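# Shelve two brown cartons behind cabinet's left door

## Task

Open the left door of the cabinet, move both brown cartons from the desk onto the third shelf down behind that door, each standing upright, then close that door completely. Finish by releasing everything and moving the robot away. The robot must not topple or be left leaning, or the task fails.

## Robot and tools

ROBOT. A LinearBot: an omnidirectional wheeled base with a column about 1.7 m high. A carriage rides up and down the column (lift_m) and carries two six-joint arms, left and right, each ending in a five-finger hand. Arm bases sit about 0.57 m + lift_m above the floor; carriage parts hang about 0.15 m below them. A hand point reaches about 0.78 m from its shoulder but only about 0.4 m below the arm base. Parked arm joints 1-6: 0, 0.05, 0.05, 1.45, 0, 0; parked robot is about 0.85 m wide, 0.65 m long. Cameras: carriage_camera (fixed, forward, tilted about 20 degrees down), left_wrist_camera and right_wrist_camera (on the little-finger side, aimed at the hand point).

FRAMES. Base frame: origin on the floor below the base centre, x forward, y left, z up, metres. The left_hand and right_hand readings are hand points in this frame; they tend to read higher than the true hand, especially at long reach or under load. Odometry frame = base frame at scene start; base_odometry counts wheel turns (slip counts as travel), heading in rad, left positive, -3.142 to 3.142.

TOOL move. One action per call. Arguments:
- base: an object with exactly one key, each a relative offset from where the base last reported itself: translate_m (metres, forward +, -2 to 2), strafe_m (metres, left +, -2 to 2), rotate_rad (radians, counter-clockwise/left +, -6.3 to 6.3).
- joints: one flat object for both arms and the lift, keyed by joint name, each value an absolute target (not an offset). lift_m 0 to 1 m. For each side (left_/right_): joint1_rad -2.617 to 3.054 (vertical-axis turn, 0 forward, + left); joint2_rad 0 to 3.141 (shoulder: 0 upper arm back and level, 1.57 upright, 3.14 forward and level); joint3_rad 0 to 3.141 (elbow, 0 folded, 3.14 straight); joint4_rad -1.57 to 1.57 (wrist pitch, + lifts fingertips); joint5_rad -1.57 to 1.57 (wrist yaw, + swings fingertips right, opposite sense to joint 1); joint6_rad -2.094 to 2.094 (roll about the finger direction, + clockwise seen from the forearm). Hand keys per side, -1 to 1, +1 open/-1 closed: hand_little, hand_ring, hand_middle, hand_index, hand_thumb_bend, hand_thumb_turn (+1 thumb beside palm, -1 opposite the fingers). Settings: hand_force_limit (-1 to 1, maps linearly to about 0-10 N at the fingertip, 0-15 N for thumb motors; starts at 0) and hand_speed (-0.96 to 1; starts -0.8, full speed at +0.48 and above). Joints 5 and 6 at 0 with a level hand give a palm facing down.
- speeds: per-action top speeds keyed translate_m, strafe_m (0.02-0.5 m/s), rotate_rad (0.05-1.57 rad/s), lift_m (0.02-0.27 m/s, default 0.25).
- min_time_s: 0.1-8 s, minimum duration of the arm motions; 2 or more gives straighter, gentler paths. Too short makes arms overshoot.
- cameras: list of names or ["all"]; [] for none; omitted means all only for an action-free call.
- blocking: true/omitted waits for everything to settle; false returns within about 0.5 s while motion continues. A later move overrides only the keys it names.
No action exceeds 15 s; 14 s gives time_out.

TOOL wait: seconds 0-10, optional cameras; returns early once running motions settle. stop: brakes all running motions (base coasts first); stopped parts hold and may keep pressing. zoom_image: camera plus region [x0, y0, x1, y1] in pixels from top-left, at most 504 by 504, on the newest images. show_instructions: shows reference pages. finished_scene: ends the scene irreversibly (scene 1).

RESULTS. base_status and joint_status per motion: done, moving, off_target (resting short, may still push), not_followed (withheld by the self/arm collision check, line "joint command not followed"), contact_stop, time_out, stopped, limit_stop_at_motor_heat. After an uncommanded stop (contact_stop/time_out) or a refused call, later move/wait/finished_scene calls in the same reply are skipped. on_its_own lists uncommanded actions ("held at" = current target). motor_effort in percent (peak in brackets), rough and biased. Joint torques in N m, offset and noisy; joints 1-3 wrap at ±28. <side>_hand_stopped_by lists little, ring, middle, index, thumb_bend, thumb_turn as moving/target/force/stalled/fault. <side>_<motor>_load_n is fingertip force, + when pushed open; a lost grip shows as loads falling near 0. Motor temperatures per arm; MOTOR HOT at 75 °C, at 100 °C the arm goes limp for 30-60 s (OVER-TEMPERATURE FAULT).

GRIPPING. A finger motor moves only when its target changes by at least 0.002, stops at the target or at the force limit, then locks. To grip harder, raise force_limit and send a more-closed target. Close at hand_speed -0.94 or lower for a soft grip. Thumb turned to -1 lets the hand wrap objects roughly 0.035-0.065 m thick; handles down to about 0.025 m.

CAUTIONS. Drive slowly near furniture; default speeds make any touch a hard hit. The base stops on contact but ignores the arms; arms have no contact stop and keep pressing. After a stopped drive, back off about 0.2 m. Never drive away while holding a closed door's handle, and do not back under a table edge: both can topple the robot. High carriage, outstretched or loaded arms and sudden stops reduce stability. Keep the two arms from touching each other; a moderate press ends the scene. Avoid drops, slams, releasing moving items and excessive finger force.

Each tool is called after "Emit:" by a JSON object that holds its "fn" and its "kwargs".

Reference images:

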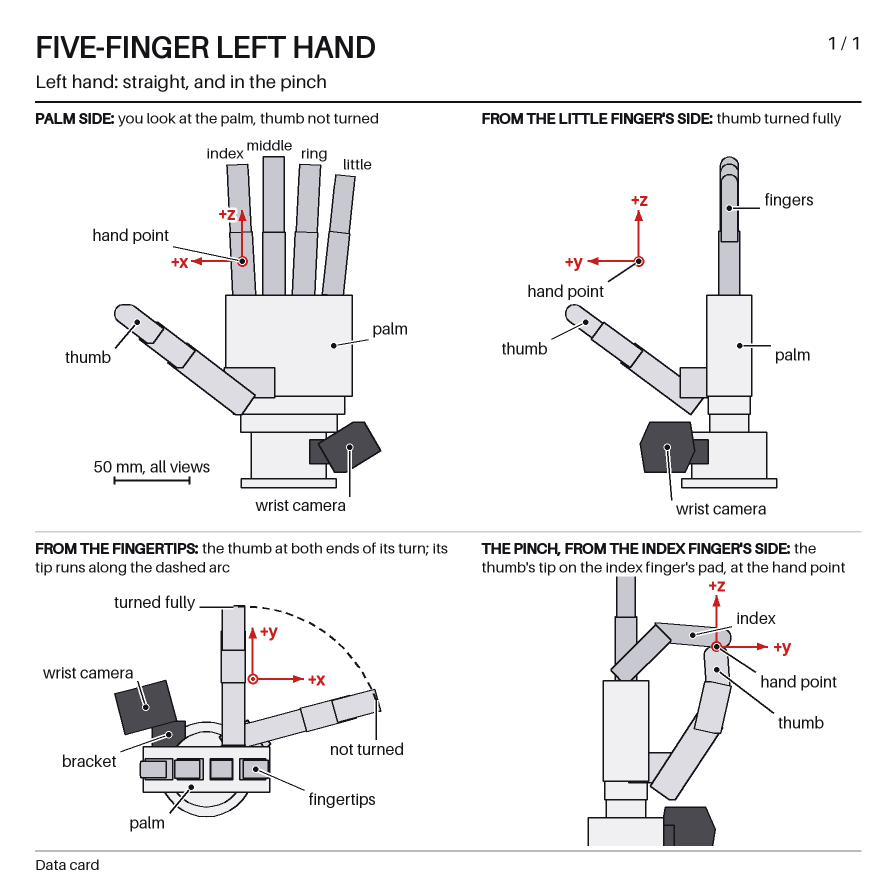

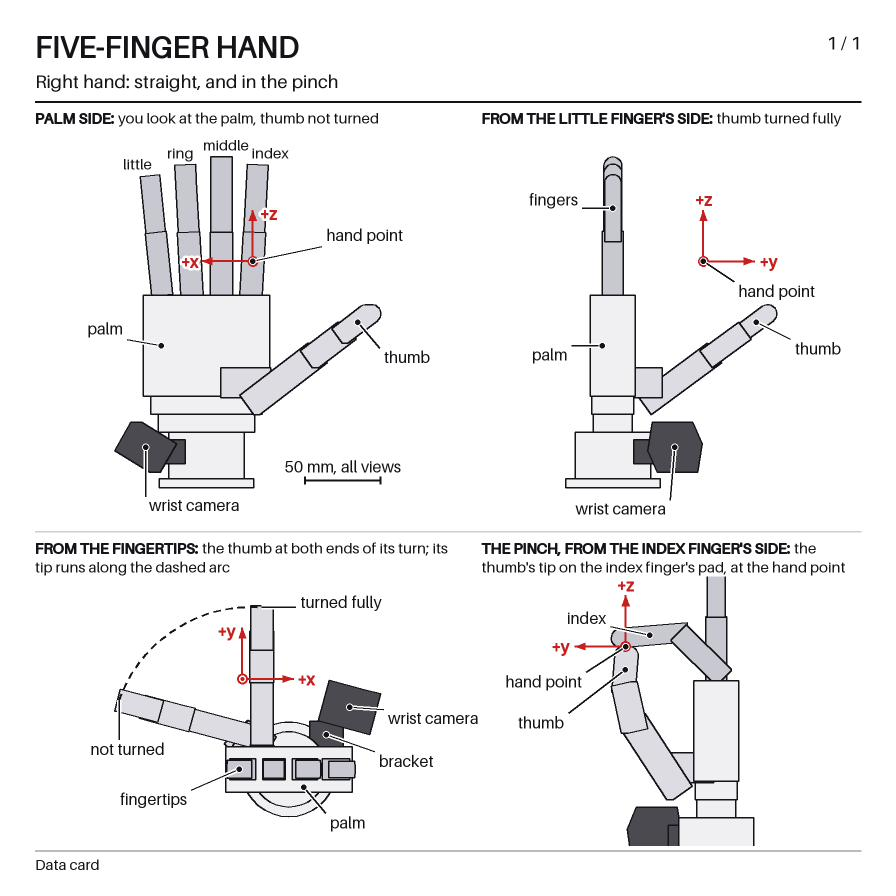

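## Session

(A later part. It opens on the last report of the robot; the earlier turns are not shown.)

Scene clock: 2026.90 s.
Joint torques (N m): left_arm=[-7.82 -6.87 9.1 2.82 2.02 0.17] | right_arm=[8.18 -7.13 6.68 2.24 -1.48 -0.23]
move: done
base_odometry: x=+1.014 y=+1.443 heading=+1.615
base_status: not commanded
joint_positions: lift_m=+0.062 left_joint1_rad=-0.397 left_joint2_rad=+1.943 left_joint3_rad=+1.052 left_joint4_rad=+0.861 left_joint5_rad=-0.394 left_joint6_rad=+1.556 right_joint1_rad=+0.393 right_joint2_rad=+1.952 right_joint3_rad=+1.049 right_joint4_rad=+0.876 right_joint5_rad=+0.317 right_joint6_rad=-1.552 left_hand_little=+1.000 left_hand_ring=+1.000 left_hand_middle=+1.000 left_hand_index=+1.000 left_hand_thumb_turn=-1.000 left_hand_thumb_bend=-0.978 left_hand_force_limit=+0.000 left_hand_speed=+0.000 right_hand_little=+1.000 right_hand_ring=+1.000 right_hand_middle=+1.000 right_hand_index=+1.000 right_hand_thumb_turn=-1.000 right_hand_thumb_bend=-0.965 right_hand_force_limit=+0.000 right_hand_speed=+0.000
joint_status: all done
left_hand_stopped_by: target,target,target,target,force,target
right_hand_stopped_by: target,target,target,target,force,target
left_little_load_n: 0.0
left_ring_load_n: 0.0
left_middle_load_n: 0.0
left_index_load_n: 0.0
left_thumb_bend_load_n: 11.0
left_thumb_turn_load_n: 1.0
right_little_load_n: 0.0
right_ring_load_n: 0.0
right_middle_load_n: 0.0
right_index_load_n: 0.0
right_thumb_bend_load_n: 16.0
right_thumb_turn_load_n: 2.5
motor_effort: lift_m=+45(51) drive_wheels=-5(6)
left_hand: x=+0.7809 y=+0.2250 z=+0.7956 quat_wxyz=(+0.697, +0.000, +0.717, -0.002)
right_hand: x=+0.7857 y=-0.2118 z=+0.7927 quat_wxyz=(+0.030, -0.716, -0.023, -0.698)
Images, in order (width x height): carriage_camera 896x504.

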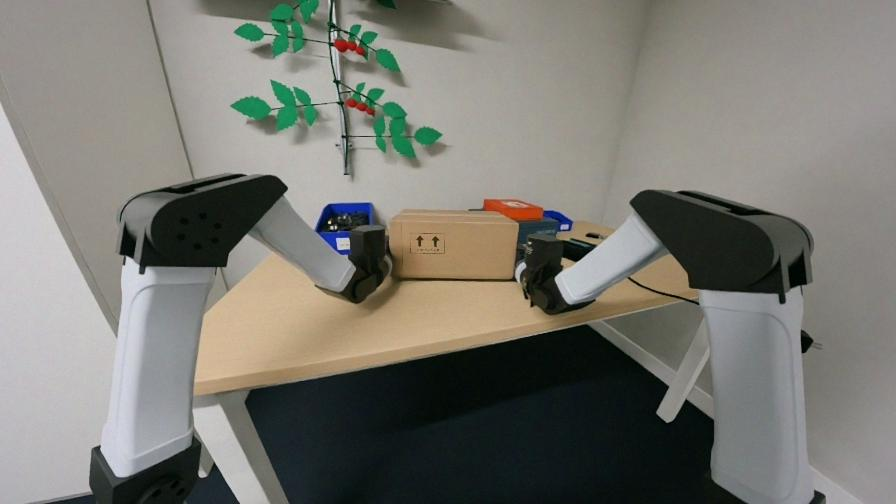

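Emit:
{"fn": "move", "kwargs": {"joints": {"left_joint4_rad": 0.95, "right_joint4_rad": 0.945}, "min_time_s": 2}}

Emit:
{"fn": "move", "kwargs": {"joints": {"lift_m": 0.082}, "speeds": {"lift_m": 0.03}, "cameras": ["carriage_camera"]}}

Emit:
{"fn": "zoom_image", "kwargs": {"camera": "carriage_camera", "region": [340, 180, 600, 326]}}

Scene clock: 2032.83 s.
Joint torques (N m): left_arm=[-7.66 -7.41 9.31 3.13 2.02 0.11] | right_arm=[8.12 -7.17 6.63 2.47 -1.51 -0.28]
Motor temperatures (°C): left_arm=[31 43 46 51 34 25] | right_arm=[31 43 43 49 30 29]
move: off_target
base_odometry: x=+1.014 y=+1.443 heading=+1.615
base_status: not commanded
joint_positions: lift_m=+0.062 left_joint1_rad=-0.397 left_joint2_rad=+1.947 left_joint3_rad=+1.052 left_joint4_rad=+0.876 left_joint5_rad=-0.394 left_joint6_rad=+1.559 right_joint1_rad=+0.393 right_joint2_rad=+1.952 right_joint3_rad=+1.049 right_joint4_rad=+0.885 right_joint5_rad=+0.317 right_joint6_rad=-1.552 left_hand_little=+1.000 left_hand_ring=+1.000 left_hand_middle=+1.000 left_hand_index=+1.000 left_hand_thumb_turn=-1.000 left_hand_thumb_bend=-0.978 left_hand_force_limit=+0.000 left_hand_speed=+0.000 right_hand_little=+1.000 right_hand_ring=+1.000 right_hand_middle=+1.000 right_hand_index=+1.000 right_hand_thumb_turn=-1.000 right_hand_thumb_bend=-0.965 right_hand_force_limit=+0.000 right_hand_speed=+0.000
joint_status: left_joint4_rad off_target (ended at +0.876, target +0.950); right_joint4_rad off_target (ended at +0.885, target +0.945)
left_hand_stopped_by: target,target,target,target,force,target
right_hand_stopped_by: target,target,target,target,force,target
left_little_load_n: 0.0
left_ring_load_n: 0.0
left_middle_load_n: 0.0
left_index_load_n: 0.0
left_thumb_bend_load_n: 11.0
left_thumb_turn_load_n: 1.0
right_little_load_n: 0.0
right_ring_load_n: 0.0
right_middle_load_n: 0.0
right_index_load_n: 0.0
right_thumb_bend_load_n: 16.0
right_thumb_turn_load_n: 2.0
motor_effort: lift_m=+46(47) drive_wheels=-5(6)
left_hand: x=+0.7816 y=+0.2248 z=+0.7971 quat_wxyz=(+0.701, -0.001, +0.713, -0.003)
right_hand: x=+0.7860 y=-0.2116 z=+0.7946 quat_wxyz=(+0.031, -0.713, -0.022, -0.700)
pictures: none

Scene clock: 2033.87 s.
Joint torques (N m): left_arm=[-7.97 -7.61 9.14 3.15 2.06 0.06] | right_arm=[8.06 -7.34 6.58 2.34 -1.5 -0.27]
move: done
base_odometry: x=+1.014 y=+1.443 heading=+1.615
base_status: not commanded
joint_positions: lift_m=+0.082 left_joint1_rad=-0.397 left_joint2_rad=+1.949 left_joint3_rad=+1.052 left_joint4_rad=+0.876 left_joint5_rad=-0.393 left_joint6_rad=+1.561 right_joint1_rad=+0.394 right_joint2_rad=+1.954 right_joint3_rad=+1.049 right_joint4_rad=+0.902 right_joint5_rad=+0.317 right_joint6_rad=-1.553 left_hand_little=+1.000 left_hand_ring=+1.000 left_hand_middle=+1.000 left_hand_index=+1.000 left_hand_thumb_turn=-1.000 left_hand_thumb_bend=-0.978 left_hand_force_limit=+0.000 left_hand_speed=+0.000 right_hand_little=+1.000 right_hand_ring=+1.000 right_hand_middle=+1.000 right_hand_index=+1.000 right_hand_thumb_turn=-1.000 right_hand_thumb_bend=-0.965 right_hand_force_limit=+0.000 right_hand_speed=+0.000
joint_status: all done
left_hand_stopped_by: target,target,target,target,force,target
right_hand_stopped_by: target,target,target,target,force,target
left_little_load_n: 0.0
left_ring_load_n: 0.0
left_middle_load_n: 0.0
left_index_load_n: 0.0
left_thumb_bend_load_n: 10.5
left_thumb_turn_load_n: 1.0
right_little_load_n: 0.0
right_ring_load_n: 0.0
right_middle_load_n: 0.0
right_index_load_n: 0.0
right_thumb_bend_load_n: 16.0
right_thumb_turn_load_n: 2.0
motor_effort: lift_m=+46(52) drive_wheels=-5(6)
left_hand: x=+0.7818 y=+0.2247 z=+0.8159 quat_wxyz=(+0.700, +0.001, +0.714, -0.002)
right_hand: x=+0.7866 y=-0.2107 z=+0.8178 quat_wxyz=(+0.033, -0.708, -0.021, -0.705)
Images, in order (width x height): carriage_camera 896x504.

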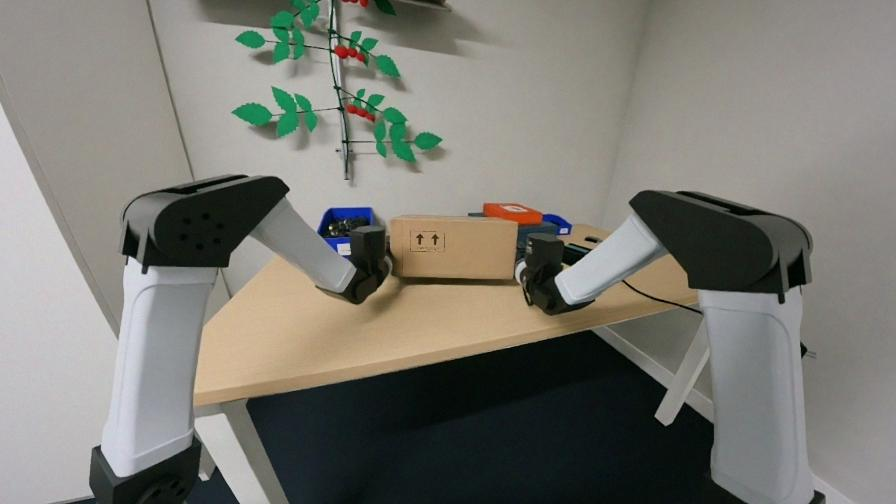

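Scaled by 1.938 from the camera's image (finer frame: 1280x720).

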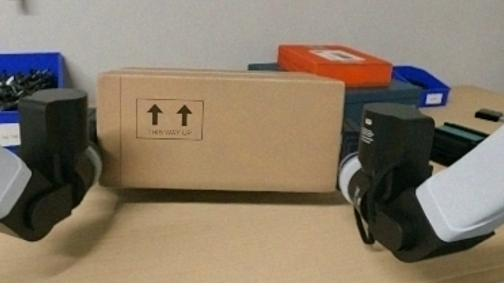

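Emit:
{"fn": "move", "kwargs": {"joints": {"left_joint4_rad": 0.985, "right_joint4_rad": 0.965, "lift_m": 0.13}, "speeds": {"lift_m": 0.04}, "min_time_s": 1.5}}

Emit:
{"fn": "move", "kwargs": {"base": {"translate_m": -0.25}, "speeds": {"translate_m": 0.06}, "cameras": ["carriage_camera"]}}

Emit:
{"fn": "zoom_image", "kwargs": {"camera": "carriage_camera", "region": [340, 180, 600, 326]}}

Scene clock: 2040.70 s.
Joint torques (N m): left_arm=[-7.8 -7.72 9.1 3.25 1.87 0.06] | right_arm=[8.08 -7.34 6.65 2.38 -1.58 -0.26]
move: off_target
base_odometry: x=+1.014 y=+1.443 heading=+1.615
base_status: not commanded
joint_positions: lift_m=+0.130 left_joint1_rad=-0.397 left_joint2_rad=+1.951 left_joint3_rad=+1.052 left_joint4_rad=+0.899 left_joint5_rad=-0.377 left_joint6_rad=+1.568 right_joint1_rad=+0.394 right_joint2_rad=+1.955 right_joint3_rad=+1.049 right_joint4_rad=+0.919 right_joint5_rad=+0.325 right_joint6_rad=-1.554 left_hand_little=+1.000 left_hand_ring=+1.000 left_hand_middle=+1.000 left_hand_index=+1.000 left_hand_thumb_turn=-1.000 left_hand_thumb_bend=-0.978 left_hand_force_limit=+0.000 left_hand_speed=+0.000 right_hand_little=+1.000 right_hand_ring=+1.000 right_hand_middle=+1.000 right_hand_index=+1.000 right_hand_thumb_turn=-1.000 right_hand_thumb_bend=-0.965 right_hand_force_limit=+0.000 right_hand_speed=+0.000
joint_status: left_joint4_rad off_target (ended at +0.899, target +0.985); right_joint4_rad off_target (ended at +0.919, target +0.965); the others done
left_hand_stopped_by: target,target,target,target,force,target
right_hand_stopped_by: target,target,target,target,force,target
left_little_load_n: 0.0
left_ring_load_n: 0.0
left_middle_load_n: 0.0
left_index_load_n: 0.5
left_thumb_bend_load_n: 10.5
left_thumb_turn_load_n: 1.0
right_little_load_n: 0.0
right_ring_load_n: 0.0
right_middle_load_n: 0.0
right_index_load_n: 0.0
right_thumb_bend_load_n: 16.0
right_thumb_turn_load_n: 2.0
motor_effort: lift_m=+45(52) drive_wheels=-5(6)
left_hand: x=+0.7835 y=+0.2215 z=+0.8687 quat_wxyz=(+0.707, +0.006, +0.707, -0.008)
right_hand: x=+0.7867 y=-0.2121 z=+0.8693 quat_wxyz=(+0.032, -0.703, -0.017, -0.711)
pictures: none

Scene clock: 2045.40 s.
Joint torques (N m): left_arm=[-7.88 -7.56 9.16 3.26 1.92 0.02] | right_arm=[8.03 -7.36 6.74 2.27 -1.59 -0.23]
move: done
base_odometry: x=+1.025 y=+1.194 heading=+1.615
base_status: done
joint_positions: lift_m=+0.130 left_joint1_rad=-0.397 left_joint2_rad=+1.951 left_joint3_rad=+1.052 left_joint4_rad=+0.903 left_joint5_rad=-0.377 left_joint6_rad=+1.570 right_joint1_rad=+0.394 right_joint2_rad=+1.955 right_joint3_rad=+1.049 right_joint4_rad=+0.922 right_joint5_rad=+0.326 right_joint6_rad=-1.555 left_hand_little=+1.000 left_hand_ring=+1.000 left_hand_middle=+1.000 left_hand_index=+1.000 left_hand_thumb_turn=-1.000 left_hand_thumb_bend=-0.978 left_hand_force_limit=+0.000 left_hand_speed=+0.000 right_hand_little=+1.000 right_hand_ring=+1.000 right_hand_middle=+1.000 right_hand_index=+1.000 right_hand_thumb_turn=-1.000 right_hand_thumb_bend=-0.965 right_hand_force_limit=+0.000 right_hand_speed=+0.000
joint_status: not commanded
left_hand_stopped_by: target,target,target,target,force,target
right_hand_stopped_by: target,target,target,target,force,target
left_little_load_n: 0.0
left_ring_load_n: 0.5
left_middle_load_n: 0.0
left_index_load_n: 0.0
left_thumb_bend_load_n: 10.5
left_thumb_turn_load_n: 1.0
right_little_load_n: 0.0
right_ring_load_n: 0.0
right_middle_load_n: 0.0
right_index_load_n: 0.5
right_thumb_bend_load_n: 16.0
right_thumb_turn_load_n: 2.5
motor_effort: lift_m=+45(47) drive_wheels=+2(18)
left_hand: x=+0.7837 y=+0.2214 z=+0.8699 quat_wxyz=(+0.708, +0.006, +0.706, -0.008)
right_hand: x=+0.7868 y=-0.2122 z=+0.8702 quat_wxyz=(+0.032, -0.701, -0.017, -0.712)
Images, in order (width x height): carriage_camera 896x504.

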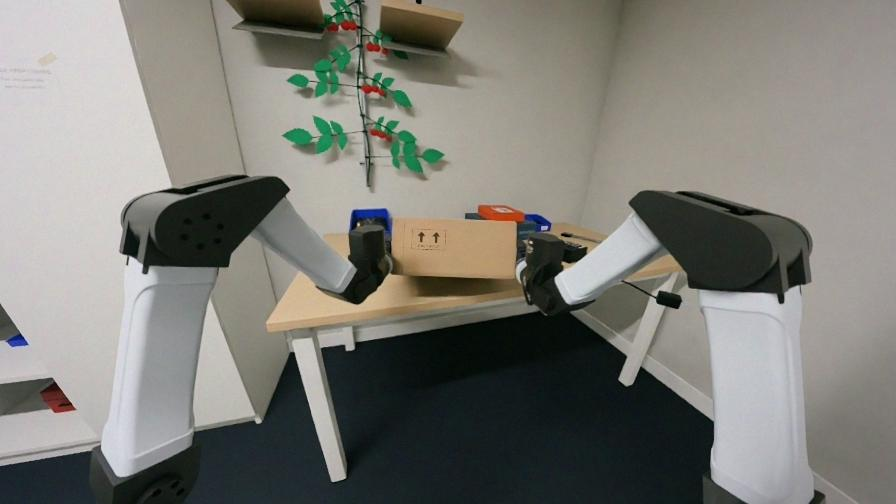

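Scaled by 1.938 from the camera's image (finer frame: 1280x720).

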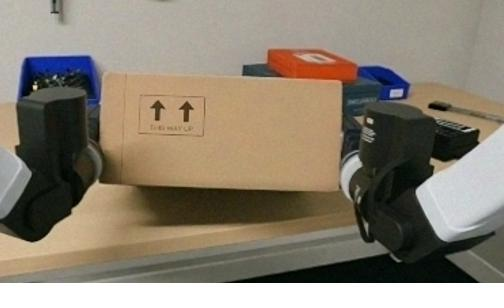

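Emit:
{"fn": "move", "kwargs": {"base": {"translate_m": -0.31}, "speeds": {"translate_m": 0.1}}}

Emit:
{"fn": "move", "kwargs": {"base": {"rotate_rad": 0.315}, "speeds": {"rotate_rad": 0.15}}}

Emit:
{"fn": "move", "kwargs": {"base": {"strafe_m": 1.2}, "speeds": {"strafe_m": 0.15}, "cameras": ["carriage_camera"]}}

Scene clock: 2058.23 s.
Joint torques (N m): left_arm=[-7.61 -7.83 8.95 3.34 1.77 -0.11] | right_arm=[8.02 -8.01 6.82 2.71 -1.77 -0.22]
Motor temperatures (°C): left_arm=[33 43 46 55 36 25] | right_arm=[32 41 44 52 32 29]
move: done
base_odometry: x=+1.039 y=+0.884 heading=+1.616
base_status: done
joint_positions: lift_m=+0.130 left_joint1_rad=-0.400 left_joint2_rad=+1.952 left_joint3_rad=+1.052 left_joint4_rad=+0.900 left_joint5_rad=-0.364 left_joint6_rad=+1.585 right_joint1_rad=+0.394 right_joint2_rad=+1.960 right_joint3_rad=+1.048 right_joint4_rad=+0.885 right_joint5_rad=+0.347 right_joint6_rad=-1.556 left_hand_little=+1.000 left_hand_ring=+1.000 left_hand_middle=+1.000 left_hand_index=+1.000 left_hand_thumb_turn=-1.000 left_hand_thumb_bend=-0.978 left_hand_force_limit=+0.000 left_hand_speed=+0.000 right_hand_little=+1.000 right_hand_ring=+1.000 right_hand_middle=+1.000 right_hand_index=+1.000 right_hand_thumb_turn=-1.000 right_hand_thumb_bend=-0.965 right_hand_force_limit=+0.000 right_hand_speed=+0.000
joint_status: not commanded
left_hand_stopped_by: target,target,target,target,force,target
right_hand_stopped_by: target,target,target,target,force,target
left_little_load_n: 0.0
left_ring_load_n: 0.0
left_middle_load_n: 0.0
left_index_load_n: 0.0
left_thumb_bend_load_n: 11.0
left_thumb_turn_load_n: 1.0
right_little_load_n: 0.0
right_ring_load_n: 0.0
right_middle_load_n: 0.0
right_index_load_n: 0.0
right_thumb_bend_load_n: 16.0
right_thumb_turn_load_n: 2.0
motor_effort: lift_m=+45(47) drive_wheels=-3(15)
left_hand: x=+0.7840 y=+0.2179 z=+0.8695 quat_wxyz=(+0.707, +0.018, +0.707, -0.008)
right_hand: x=+0.7847 y=-0.2169 z=+0.8579 quat_wxyz=(+0.018, -0.716, -0.015, -0.698)
pictures: none

Scene clock: 2060.83 s.
Joint torques (N m): left_arm=[-7.41 -7.76 9.1 3.26 1.79 -0.16] | right_arm=[8.14 -7.87 6.84 2.69 -1.76 -0.2]
Motor temperatures (°C): left_arm=[33 43 46 55 36 25] | right_arm=[33 41 44 52 32 29]
move: done
base_odometry: x=+1.038 y=+0.884 heading=+1.931
base_status: done
joint_positions: lift_m=+0.130 left_joint1_rad=-0.401 left_joint2_rad=+1.952 left_joint3_rad=+1.052 left_joint4_rad=+0.899 left_joint5_rad=-0.366 left_joint6_rad=+1.586 right_joint1_rad=+0.394 right_joint2_rad=+1.961 right_joint3_rad=+1.048 right_joint4_rad=+0.885 right_joint5_rad=+0.347 right_joint6_rad=-1.558 left_hand_little=+1.000 left_hand_ring=+1.000 left_hand_middle=+1.000 left_hand_index=+1.000 left_hand_thumb_turn=-1.000 left_hand_thumb_bend=-0.978 left_hand_force_limit=+0.000 left_hand_speed=+0.000 right_hand_little=+1.000 right_hand_ring=+1.000 right_hand_middle=+1.000 right_hand_index=+1.000 right_hand_thumb_turn=-1.000 right_hand_thumb_bend=-0.965 right_hand_force_limit=+0.000 right_hand_speed=+0.000
joint_status: not commanded
left_hand_stopped_by: target,target,target,target,force,target
right_hand_stopped_by: target,target,target,target,force,target
left_little_load_n: 0.0
left_ring_load_n: 0.0
left_middle_load_n: 0.0
left_index_load_n: 0.0
left_thumb_bend_load_n: 10.5
left_thumb_turn_load_n: 1.0
right_little_load_n: 0.0
right_ring_load_n: 0.0
right_middle_load_n: 0.0
right_index_load_n: 0.0
right_thumb_bend_load_n: 16.0
right_thumb_turn_load_n: 2.5
motor_effort: lift_m=+45(48) drive_wheels=-8(13)
left_hand: x=+0.7838 y=+0.2177 z=+0.8694 quat_wxyz=(+0.707, +0.018, +0.707, -0.007)
right_hand: x=+0.7847 y=-0.2170 z=+0.8578 quat_wxyz=(+0.018, -0.716, -0.016, -0.697)
pictures: none

Scene clock: 2069.73 s.
Joint torques (N m): left_arm=[-7.27 -7.82 9.17 3.31 1.77 -0.13] | right_arm=[8.06 -7.94 6.83 2.69 -1.78 -0.2]
Motor temperatures (°C): left_arm=[33 43 46 55 37 25] | right_arm=[33 41 45 52 33 29]
move: done
base_odometry: x=-0.084 y=+0.460 heading=+1.932
base_status: done
joint_positions: lift_m=+0.130 left_joint1_rad=-0.401 left_joint2_rad=+1.952 left_joint3_rad=+1.052 left_joint4_rad=+0.899 left_joint5_rad=-0.366 left_joint6_rad=+1.586 right_joint1_rad=+0.394 right_joint2_rad=+1.962 right_joint3_rad=+1.048 right_joint4_rad=+0.884 right_joint5_rad=+0.348 right_joint6_rad=-1.558 left_hand_little=+1.000 left_hand_ring=+1.000 left_hand_middle=+1.000 left_hand_index=+1.000 left_hand_thumb_turn=-1.000 left_hand_thumb_bend=-0.978 left_hand_force_limit=+0.000 left_hand_speed=+0.000 right_hand_little=+1.000 right_hand_ring=+1.000 right_hand_middle=+1.000 right_hand_index=+1.000 right_hand_thumb_turn=-1.000 right_hand_thumb_bend=-0.965 right_hand_force_limit=+0.000 right_hand_speed=+0.000
joint_status: not commanded
left_hand_stopped_by: target,target,target,target,force,target
right_hand_stopped_by: target,target,target,target,force,target
left_little_load_n: 0.0
left_ring_load_n: 0.0
left_middle_load_n: 0.0
left_index_load_n: 0.0
left_thumb_bend_load_n: 11.0
left_thumb_turn_load_n: 1.0
right_little_load_n: 0.0
right_ring_load_n: 0.0
right_middle_load_n: 0.0
right_index_load_n: 0.0
right_thumb_bend_load_n: 16.0
right_thumb_turn_load_n: 2.5
motor_effort: lift_m=+45(48) drive_wheels=-9(17)
left_hand: x=+0.7837 y=+0.2175 z=+0.8693 quat_wxyz=(+0.707, +0.018, +0.707, -0.007)
right_hand: x=+0.7846 y=-0.2171 z=+0.8571 quat_wxyz=(+0.017, -0.717, -0.016, -0.697)
Images, in order (width x height): carriage_camera 896x504.

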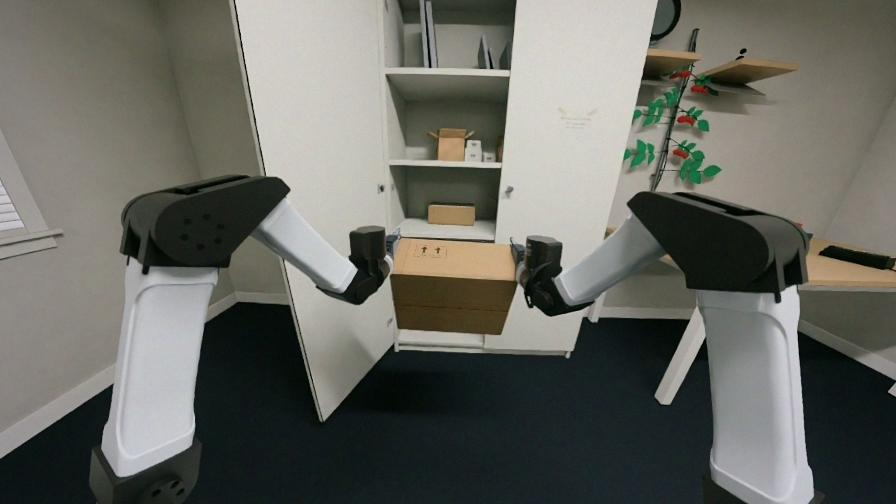

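Emit:
{"fn": "zoom_image", "kwargs": {"camera": "carriage_camera", "region": [340, 200, 600, 346]}}

Emit:
{"fn": "move", "kwargs": {"joints": {"lift_m": 0.27}, "speeds": {"lift_m": 0.05}, "cameras": ["carriage_camera"]}}

Scaled by 1.938 from the camera's image (finer frame: 1280x720).

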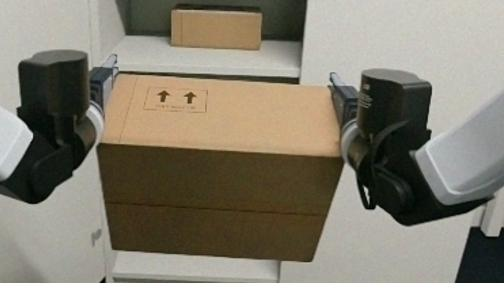

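Scene clock: 2147.53 s.
Joint torques (N m): left_arm=[-7.28 -7.98 9.22 3.27 1.8 -0.16] | right_arm=[8.13 -8.29 6.69 2.68 -1.77 -0.2]
Motor temperatures (°C): left_arm=[35 44 46 57 39 25] | right_arm=[35 41 47 55 35 29]
move: done
base_odometry: x=-0.084 y=+0.460 heading=+1.932
base_status: not commanded
joint_positions: lift_m=+0.270 left_joint1_rad=-0.401 left_joint2_rad=+1.954 left_joint3_rad=+1.052 left_joint4_rad=+0.900 left_joint5_rad=-0.366 left_joint6_rad=+1.588 right_joint1_rad=+0.394 right_joint2_rad=+1.965 right_joint3_rad=+1.048 right_joint4_rad=+0.885 right_joint5_rad=+0.348 right_joint6_rad=-1.558 left_hand_little=+1.000 left_hand_ring=+1.000 left_hand_middle=+1.000 left_hand_index=+1.000 left_hand_thumb_turn=-1.000 left_hand_thumb_bend=-0.978 left_hand_force_limit=+0.000 left_hand_speed=+0.000 right_hand_little=+1.000 right_hand_ring=+1.000 right_hand_middle=+1.000 right_hand_index=+1.000 right_hand_thumb_turn=-1.000 right_hand_thumb_bend=-0.965 right_hand_force_limit=+0.000 right_hand_speed=+0.000
joint_status: all done
left_hand_stopped_by: target,target,target,target,force,target
right_hand_stopped_by: target,target,target,target,force,target
left_little_load_n: 0.0
left_ring_load_n: 0.0
left_middle_load_n: 0.0
left_index_load_n: 0.0
left_thumb_bend_load_n: 10.5
left_thumb_turn_load_n: 1.0
right_little_load_n: 0.0
right_ring_load_n: 0.0
right_middle_load_n: 0.0
right_index_load_n: 0.0
right_thumb_bend_load_n: 16.0
right_thumb_turn_load_n: 2.5
motor_effort: lift_m=+45(53) drive_wheels=-9(9)
left_hand: x=+0.7839 y=+0.2175 z=+1.0087 quat_wxyz=(+0.706, +0.019, +0.708, -0.006)
right_hand: x=+0.7848 y=-0.2171 z=+0.9956 quat_wxyz=(+0.017, -0.718, -0.016, -0.696)
Images, in order (width x height): carriage_camera 896x504.

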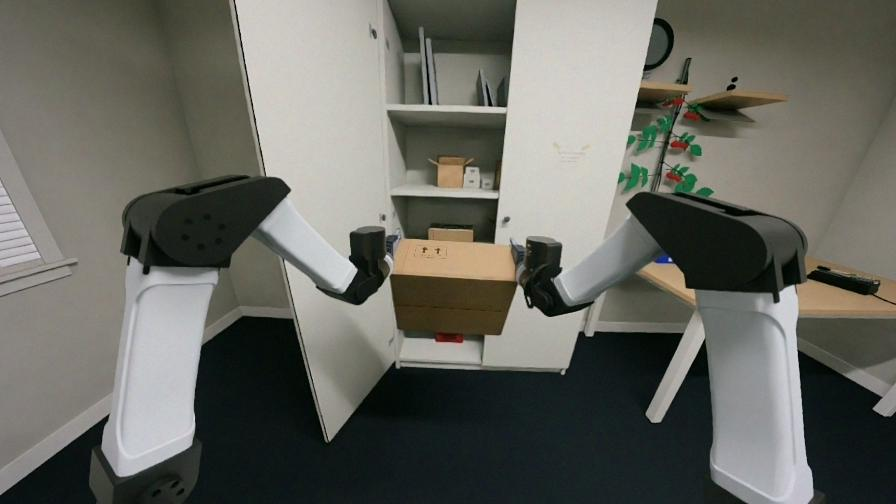

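Emit:
{"fn": "move", "kwargs": {"joints": {"left_joint4_rad": 1.2, "right_joint4_rad": 1.19}, "min_time_s": 3, "cameras": ["carriage_camera"]}}

Scene clock: 2162.57 s.
Joint torques (N m): left_arm=[-7.46 -7.88 9.07 2.98 1.8 -0.54] | right_arm=[8.08 -8.27 6.65 2.69 -1.82 0.47]
Motor temperatures (°C): left_arm=[35 45 46 59 39 25] | right_arm=[35 42 47 56 35 29]
move: off_target
base_odometry: x=-0.084 y=+0.460 heading=+1.932
base_status: not commanded
joint_positions: lift_m=+0.270 left_joint1_rad=-0.401 left_joint2_rad=+1.954 left_joint3_rad=+1.052 left_joint4_rad=+1.131 left_joint5_rad=-0.357 left_joint6_rad=+1.628 right_joint1_rad=+0.394 right_joint2_rad=+1.965 right_joint3_rad=+1.048 right_joint4_rad=+1.102 right_joint5_rad=+0.346 right_joint6_rad=-1.614 left_hand_little=+1.000 left_hand_ring=+1.000 left_hand_middle=+1.000 left_hand_index=+1.000 left_hand_thumb_turn=-1.000 left_hand_thumb_bend=-0.978 left_hand_force_limit=+0.000 left_hand_speed=+0.000 right_hand_little=+1.000 right_hand_ring=+1.000 right_hand_middle=+1.000 right_hand_index=+1.000 right_hand_thumb_turn=-1.000 right_hand_thumb_bend=-0.965 right_hand_force_limit=+0.000 right_hand_speed=+0.000
joint_status: left_joint4_rad off_target (ended at +1.131, target +1.200); right_joint4_rad off_target (ended at +1.102, target +1.190)
left_hand_stopped_by: target,target,target,target,force,target
right_hand_stopped_by: target,target,target,target,force,target
left_little_load_n: 0.0
left_ring_load_n: 0.0
left_middle_load_n: 0.0
left_index_load_n: 0.0
left_thumb_bend_load_n: 11.0
left_thumb_turn_load_n: 1.0
right_little_load_n: 0.0
right_ring_load_n: 0.0
right_middle_load_n: 0.0
right_index_load_n: 0.0
right_thumb_bend_load_n: 16.0
right_thumb_turn_load_n: 2.0
motor_effort: lift_m=+45(47) drive_wheels=-8(9)
left_hand: x=+0.7845 y=+0.2169 z=+1.0655 quat_wxyz=(+0.778, +0.003, +0.627, -0.023)
right_hand: x=+0.7871 y=-0.2174 z=+1.0504 quat_wxyz=(+0.024, -0.643, -0.007, -0.765)
Images, in order (width x height): carriage_camera 896x504.

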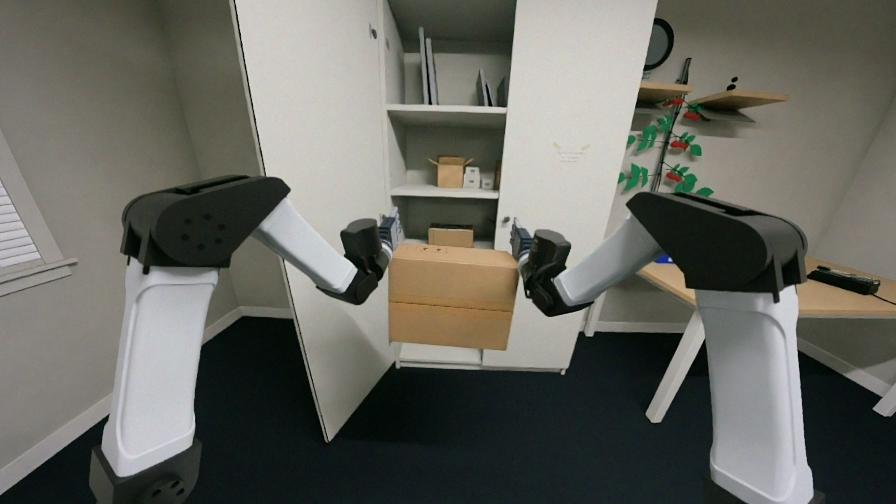

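Emit:
{"fn": "move", "kwargs": {"joints": {"left_joint5_rad": -0.05, "right_joint5_rad": 0.05, "left_joint1_rad": -0.51, "right_joint1_rad": 0.51}, "min_time_s": 3, "cameras": ["all"]}}

Emit:
{"fn": "zoom_image", "kwargs": {"camera": "carriage_camera", "region": [340, 200, 600, 346]}}

Scene clock: 2186.43 s.
Joint torques (N m): left_arm=[-9.07 -7.92 9.09 2.95 2.67 -0.73] | right_arm=[9.83 -8.2 6.68 2.64 -2.6 0.68]
Motor temperatures (°C): left_arm=[36 46 46 59 40 25] | right_arm=[35 42 47 58 36 29]
move: off_target
base_odometry: x=-0.084 y=+0.460 heading=+1.932
base_status: not commanded
joint_positions: lift_m=+0.270 left_joint1_rad=-0.401 left_joint2_rad=+1.954 left_joint3_rad=+1.052 left_joint4_rad=+1.134 left_joint5_rad=-0.331 left_joint6_rad=+1.647 right_joint1_rad=+0.394 right_joint2_rad=+1.965 right_joint3_rad=+1.048 right_joint4_rad=+1.102 right_joint5_rad=+0.332 right_joint6_rad=-1.633 left_hand_little=+1.000 left_hand_ring=+1.000 left_hand_middle=+1.000 left_hand_index=+1.000 left_hand_thumb_turn=-1.000 left_hand_thumb_bend=-0.978 left_hand_force_limit=+0.000 left_hand_speed=+0.000 right_hand_little=+1.000 right_hand_ring=+1.000 right_hand_middle=+1.000 right_hand_index=+1.000 right_hand_thumb_turn=-1.000 right_hand_thumb_bend=-0.965 right_hand_force_limit=+0.000 right_hand_speed=+0.000
joint_status: left_joint1_rad off_target (ended at -0.401, target -0.510); left_joint5_rad off_target (ended at -0.331, target -0.050); right_joint1_rad off_target (ended at +0.394, target +0.510); right_joint5_rad off_target (ended at +0.332, target +0.050)
left_hand_stopped_by: target,target,target,target,force,target
right_hand_stopped_by: target,target,target,target,force,target
left_little_load_n: 0.0
left_ring_load_n: 0.0
left_middle_load_n: 0.0
left_index_load_n: 0.0
left_thumb_bend_load_n: 10.5
left_thumb_turn_load_n: 1.0
right_little_load_n: 0.0
right_ring_load_n: 0.0
right_middle_load_n: 0.0
right_index_load_n: 0.0
right_thumb_bend_load_n: 16.0
right_thumb_turn_load_n: 2.0
motor_effort: lift_m=+45(47) drive_wheels=-8(10)
left_hand: x=+0.7855 y=+0.2124 z=+1.0682 quat_wxyz=(+0.780, +0.019, +0.625, -0.024)
right_hand: x=+0.7876 y=-0.2154 z=+1.0519 quat_wxyz=(+0.021, -0.642, -0.019, -0.766)
pictures: carriage_camera, left_wrist_camera, right_wrist_camera
Images, in order (width x height): carriage_camera 896x504, left_wrist_camera 896x504, right_wrist_camera 896x504.

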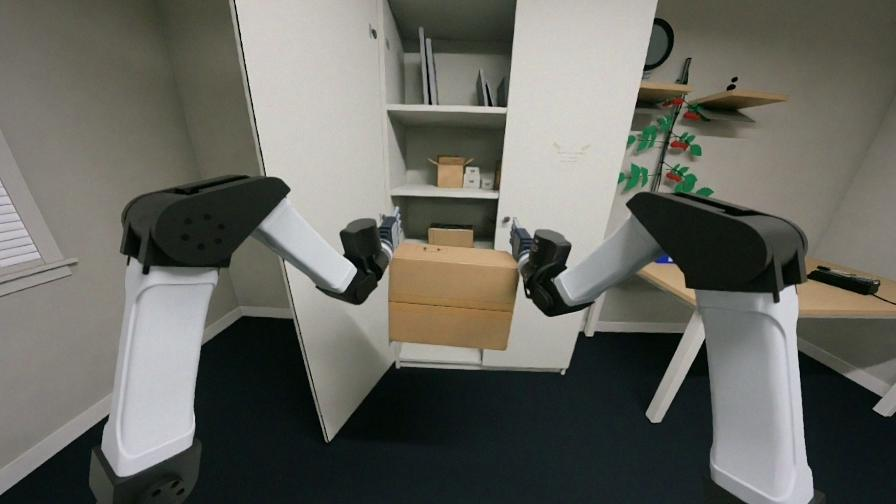

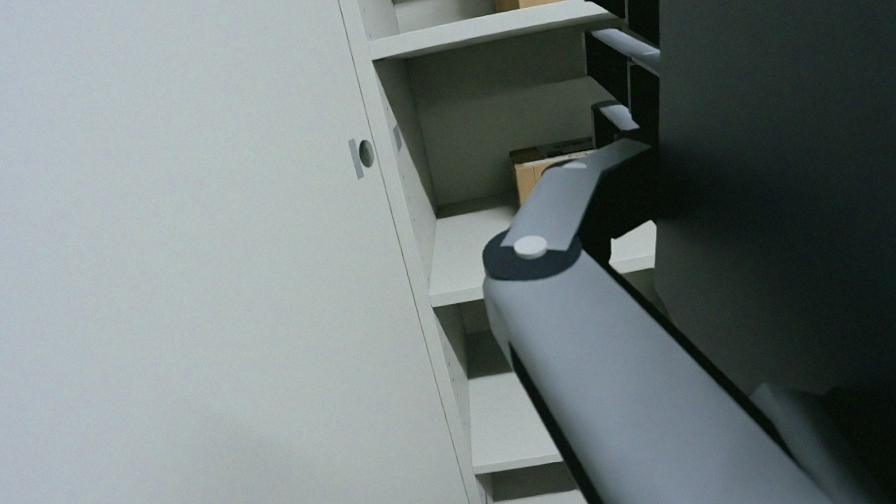

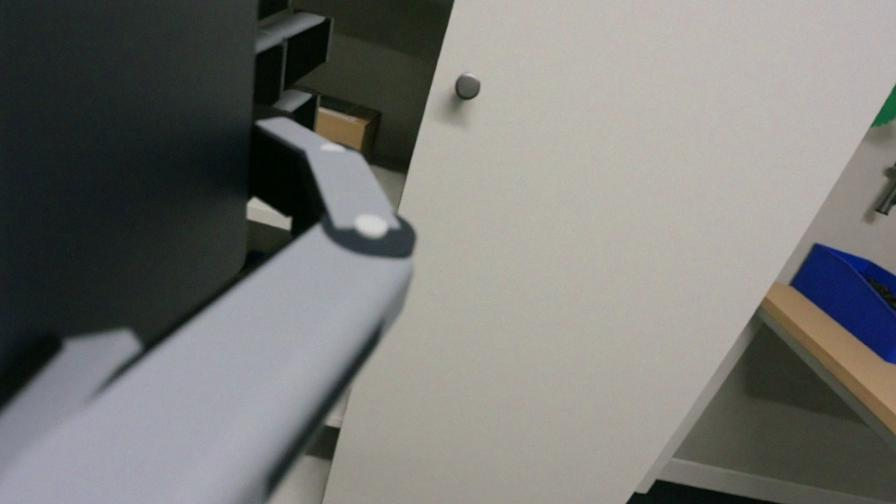

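Scaled by 1.938 from the camera's image (finer frame: 1280x720).

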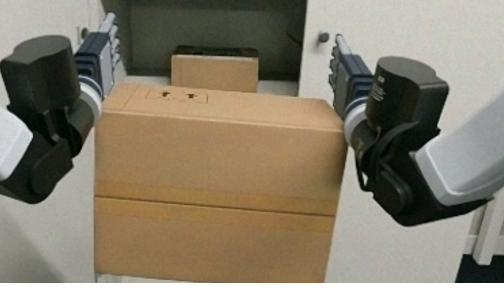

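Emit:
{"fn": "move", "kwargs": {"base": {"strafe_m": -1.58}, "speeds": {"strafe_m": 0.15}, "cameras": ["carriage_camera"]}}

Scene clock: 2206.57 s.
Joint torques (N m): left_arm=[-9.33 -7.88 9.03 2.85 2.58 -0.78] | right_arm=[10.09 -8.31 6.57 2.67 -2.55 0.71]
Motor temperatures (°C): left_arm=[37 46 46 56 43 25] | right_arm=[36 42 47 58 39 29]
move: done
base_odometry: x=+1.394 y=+1.019 heading=+1.932
base_status: done
joint_positions: lift_m=+0.270 left_joint1_rad=-0.400 left_joint2_rad=+1.954 left_joint3_rad=+1.052 left_joint4_rad=+1.140 left_joint5_rad=-0.323 left_joint6_rad=+1.647 right_joint1_rad=+0.391 right_joint2_rad=+1.965 right_joint3_rad=+1.048 right_joint4_rad=+1.103 right_joint5_rad=+0.326 right_joint6_rad=-1.634 left_hand_little=+1.000 left_hand_ring=+1.000 left_hand_middle=+1.000 left_hand_index=+1.000 left_hand_thumb_turn=-1.000 left_hand_thumb_bend=-0.978 left_hand_force_limit=+0.000 left_hand_speed=+0.000 right_hand_little=+1.000 right_hand_ring=+1.000 right_hand_middle=+1.000 right_hand_index=+1.000 right_hand_thumb_turn=-1.000 right_hand_thumb_bend=-0.965 right_hand_force_limit=+0.000 right_hand_speed=+0.000
joint_status: not commanded
left_hand_stopped_by: target,target,target,target,force,target
right_hand_stopped_by: target,target,target,target,force,target
left_little_load_n: 0.0
left_ring_load_n: 0.5
left_middle_load_n: 0.0
left_index_load_n: 0.0
left_thumb_bend_load_n: 11.0
left_thumb_turn_load_n: 1.0
right_little_load_n: 0.0
right_ring_load_n: 0.0
right_middle_load_n: 0.0
right_index_load_n: 0.0
right_thumb_bend_load_n: 16.0
right_thumb_turn_load_n: 2.0
motor_effort: lift_m=+45(47) drive_wheels=-8(21)
left_hand: x=+0.7858 y=+0.2116 z=+1.0697 quat_wxyz=(+0.782, +0.021, +0.623, -0.027)
right_hand: x=+0.7883 y=-0.2161 z=+1.0522 quat_wxyz=(+0.022, -0.642, -0.020, -0.766)
Images, in order (width x height): carriage_camera 896x504.

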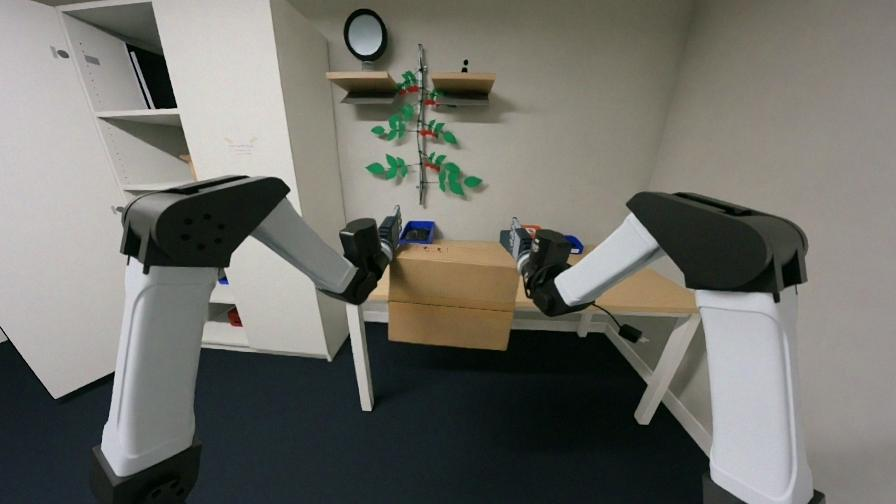

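Emit:
{"fn": "move", "kwargs": {"base": {"translate_m": 0.4}, "speeds": {"translate_m": 0.08}, "cameras": ["carriage_camera"]}}

Emit:
{"fn": "zoom_image", "kwargs": {"camera": "carriage_camera", "region": [340, 200, 600, 400]}}

Scene clock: 2219.33 s.
Joint torques (N m): left_arm=[-9.02 -7.9 8.94 2.74 2.56 -0.76] | right_arm=[9.96 -8.27 6.68 2.64 -2.53 0.71]
Motor temperatures (°C): left_arm=[38 46 46 55 45 25] | right_arm=[37 42 47 58 40 29]
move: done
base_odometry: x=+1.252 y=+1.393 heading=+1.932
base_status: done
joint_positions: lift_m=+0.270 left_joint1_rad=-0.400 left_joint2_rad=+1.954 left_joint3_rad=+1.052 left_joint4_rad=+1.148 left_joint5_rad=-0.323 left_joint6_rad=+1.647 right_joint1_rad=+0.391 right_joint2_rad=+1.965 right_joint3_rad=+1.047 right_joint4_rad=+1.105 right_joint5_rad=+0.325 right_joint6_rad=-1.634 left_hand_little=+1.000 left_hand_ring=+1.000 left_hand_middle=+1.000 left_hand_index=+1.000 left_hand_thumb_turn=-1.000 left_hand_thumb_bend=-0.978 left_hand_force_limit=+0.000 left_hand_speed=+0.000 right_hand_little=+1.000 right_hand_ring=+1.000 right_hand_middle=+1.000 right_hand_index=+1.000 right_hand_thumb_turn=-1.000 right_hand_thumb_bend=-0.965 right_hand_force_limit=+0.000 right_hand_speed=+0.000
joint_status: not commanded
left_hand_stopped_by: target,target,target,target,force,target
right_hand_stopped_by: target,target,target,target,force,target
left_little_load_n: 0.0
left_ring_load_n: 0.0
left_middle_load_n: 0.0
left_index_load_n: 0.0
left_thumb_bend_load_n: 10.5
left_thumb_turn_load_n: 1.5
right_little_load_n: 0.0
right_ring_load_n: 0.0
right_middle_load_n: 0.0
right_index_load_n: 0.0
right_thumb_bend_load_n: 16.0
right_thumb_turn_load_n: 2.0
motor_effort: lift_m=+46(47) drive_wheels=-7(13)
left_hand: x=+0.7856 y=+0.2115 z=+1.0718 quat_wxyz=(+0.784, +0.020, +0.620, -0.028)
right_hand: x=+0.7882 y=-0.2160 z=+1.0527 quat_wxyz=(+0.022, -0.641, -0.020, -0.767)
Images, in order (width x height): carriage_camera 896x504.

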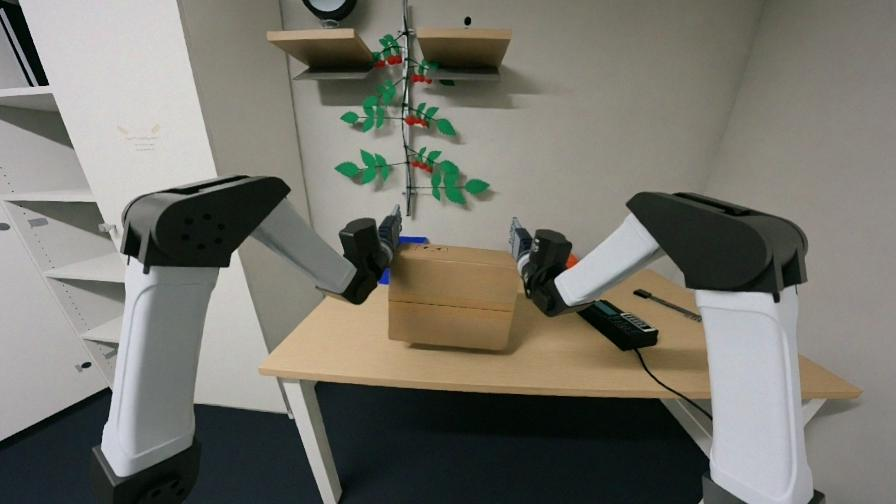

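Scaled by 1.938 from the camera's image (finer frame: 1280x720).

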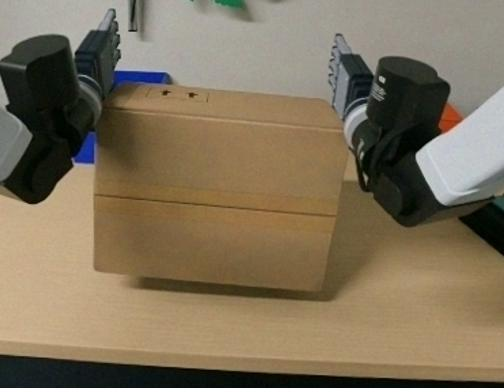

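Emit:
{"fn": "move", "kwargs": {"joints": {"lift_m": 0.24}, "speeds": {"lift_m": 0.03}, "cameras": ["carriage_camera"]}}

Emit:
{"fn": "zoom_image", "kwargs": {"camera": "carriage_camera", "region": [340, 200, 600, 400]}}

Scene clock: 2224.70 s.
Joint torques (N m): left_arm=[-9.1 -7.82 9.07 2.74 2.59 -0.76] | right_arm=[10.06 -8.06 6.56 2.49 -2.51 0.69]
Motor temperatures (°C): left_arm=[38 46 46 56 46 25] | right_arm=[37 42 47 58 41 29]
move: done
base_odometry: x=+1.252 y=+1.393 heading=+1.932
base_status: not commanded
joint_positions: lift_m=+0.240 left_joint1_rad=-0.400 left_joint2_rad=+1.954 left_joint3_rad=+1.052 left_joint4_rad=+1.154 left_joint5_rad=-0.323 left_joint6_rad=+1.647 right_joint1_rad=+0.391 right_joint2_rad=+1.965 right_joint3_rad=+1.047 right_joint4_rad=+1.119 right_joint5_rad=+0.325 right_joint6_rad=-1.634 left_hand_little=+1.000 left_hand_ring=+1.000 left_hand_middle=+1.000 left_hand_index=+1.000 left_hand_thumb_turn=-1.000 left_hand_thumb_bend=-0.978 left_hand_force_limit=+0.000 left_hand_speed=+0.000 right_hand_little=+1.000 right_hand_ring=+1.000 right_hand_middle=+1.000 right_hand_index=+1.000 right_hand_thumb_turn=-1.000 right_hand_thumb_bend=-0.965 right_hand_force_limit=+0.000 right_hand_speed=+0.000
joint_status: all done
left_hand_stopped_by: target,target,target,target,force,target
right_hand_stopped_by: target,target,target,target,force,target
left_little_load_n: 0.0
left_ring_load_n: 0.0
left_middle_load_n: 0.0
left_index_load_n: 0.0
left_thumb_bend_load_n: 11.0
left_thumb_turn_load_n: 1.0
right_little_load_n: 0.0
right_ring_load_n: 0.0
right_middle_load_n: 0.0
right_index_load_n: 0.0
right_thumb_bend_load_n: 16.0
right_thumb_turn_load_n: 2.5
motor_effort: lift_m=+44(45) drive_wheels=-7(7)
left_hand: x=+0.7854 y=+0.2116 z=+1.0432 quat_wxyz=(+0.786, +0.019, +0.618, -0.028)
right_hand: x=+0.7879 y=-0.2161 z=+1.0260 quat_wxyz=(+0.024, -0.636, -0.018, -0.771)
Images, in order (width x height): carriage_camera 896x504.

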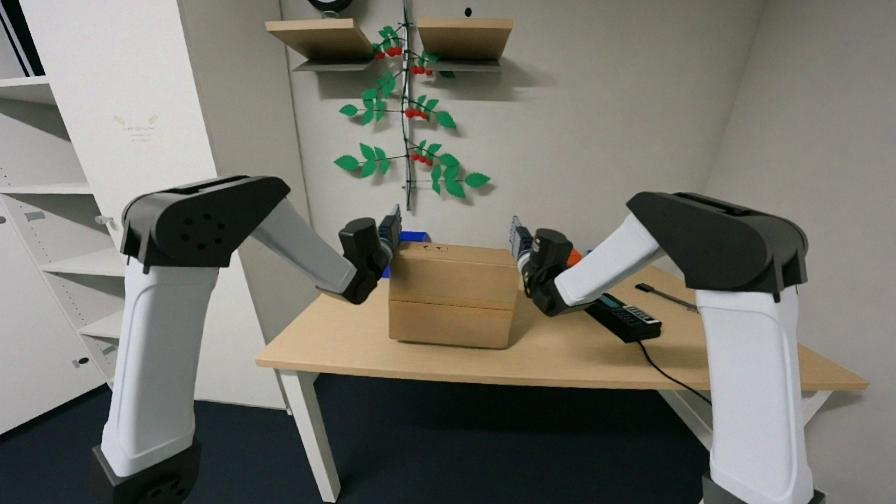

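Scaled by 1.938 from the camera's image (finer frame: 1280x720).

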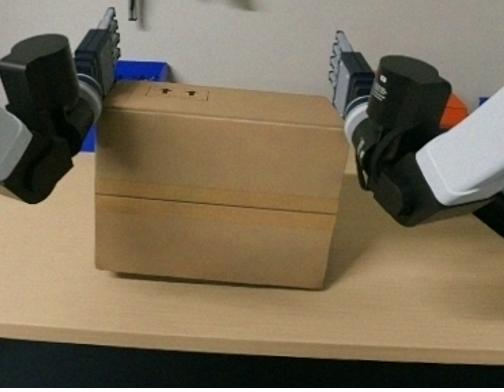

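Emit:
{"fn": "move", "kwargs": {"joints": {"lift_m": 0.228}, "speeds": {"lift_m": 0.02}, "cameras": ["carriage_camera"]}}

Emit:
{"fn": "zoom_image", "kwargs": {"camera": "carriage_camera", "region": [340, 200, 600, 400]}}

Scene clock: 2227.67 s.
Joint torques (N m): left_arm=[-9.24 -7.9 8.84 2.65 2.57 -0.73] | right_arm=[9.99 -8.18 6.71 2.09 -2.56 0.72]
Motor temperatures (°C): left_arm=[38 46 46 56 46 25] | right_arm=[38 42 47 58 41 29]
move: done
base_odometry: x=+1.252 y=+1.393 heading=+1.932
base_status: not commanded
joint_positions: lift_m=+0.228 left_joint1_rad=-0.400 left_joint2_rad=+1.954 left_joint3_rad=+1.052 left_joint4_rad=+1.159 left_joint5_rad=-0.323 left_joint6_rad=+1.647 right_joint1_rad=+0.391 right_joint2_rad=+1.965 right_joint3_rad=+1.047 right_joint4_rad=+1.159 right_joint5_rad=+0.325 right_joint6_rad=-1.634 left_hand_little=+1.000 left_hand_ring=+1.000 left_hand_middle=+1.000 left_hand_index=+1.000 left_hand_thumb_turn=-1.000 left_hand_thumb_bend=-0.978 left_hand_force_limit=+0.000 left_hand_speed=+0.000 right_hand_little=+1.000 right_hand_ring=+1.000 right_hand_middle=+1.000 right_hand_index=+1.000 right_hand_thumb_turn=-1.000 right_hand_thumb_bend=-0.965 right_hand_force_limit=+0.000 right_hand_speed=+0.000
joint_status: all done
left_hand_stopped_by: target,target,target,target,force,target
right_hand_stopped_by: target,target,target,target,force,target
left_little_load_n: 0.0
left_ring_load_n: 0.0
left_middle_load_n: 0.0
left_index_load_n: 0.0
left_thumb_bend_load_n: 10.5
left_thumb_turn_load_n: 1.5
right_little_load_n: 0.0
right_ring_load_n: 0.0
right_middle_load_n: 0.0
right_index_load_n: 0.0
right_thumb_bend_load_n: 16.0
right_thumb_turn_load_n: 2.5
on_its_own: right_joint4_rad moved +0.040 to your old target +1.190
motor_effort: lift_m=+43(44) drive_wheels=-7(7)
left_hand: x=+0.7852 y=+0.2117 z=+1.0324 quat_wxyz=(+0.787, +0.019, +0.616, -0.029)
right_hand: x=+0.7870 y=-0.2165 z=+1.0237 quat_wxyz=(+0.028, -0.622, -0.013, -0.783)
Images, in order (width x height): carriage_camera 896x504.

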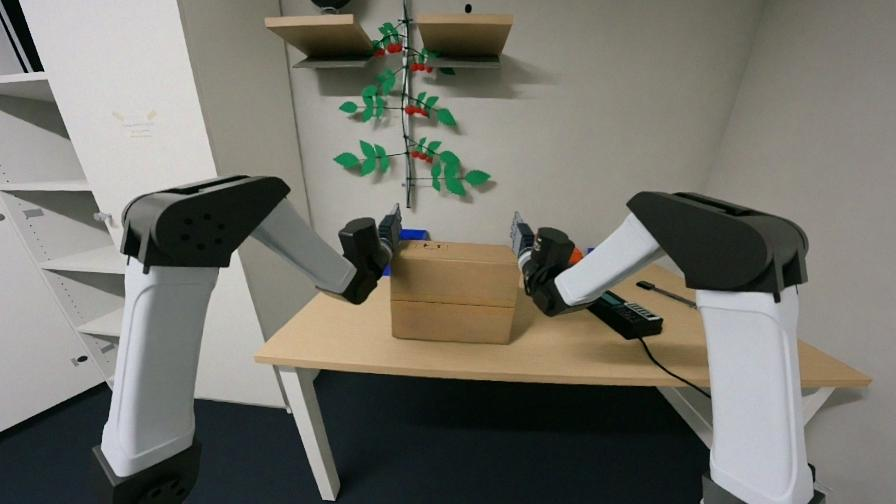

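Scaled by 1.938 from the camera's image (finer frame: 1280x720).

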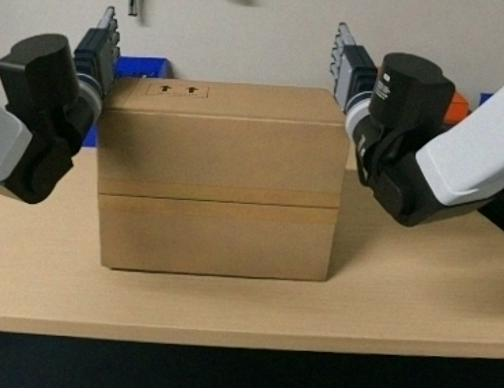

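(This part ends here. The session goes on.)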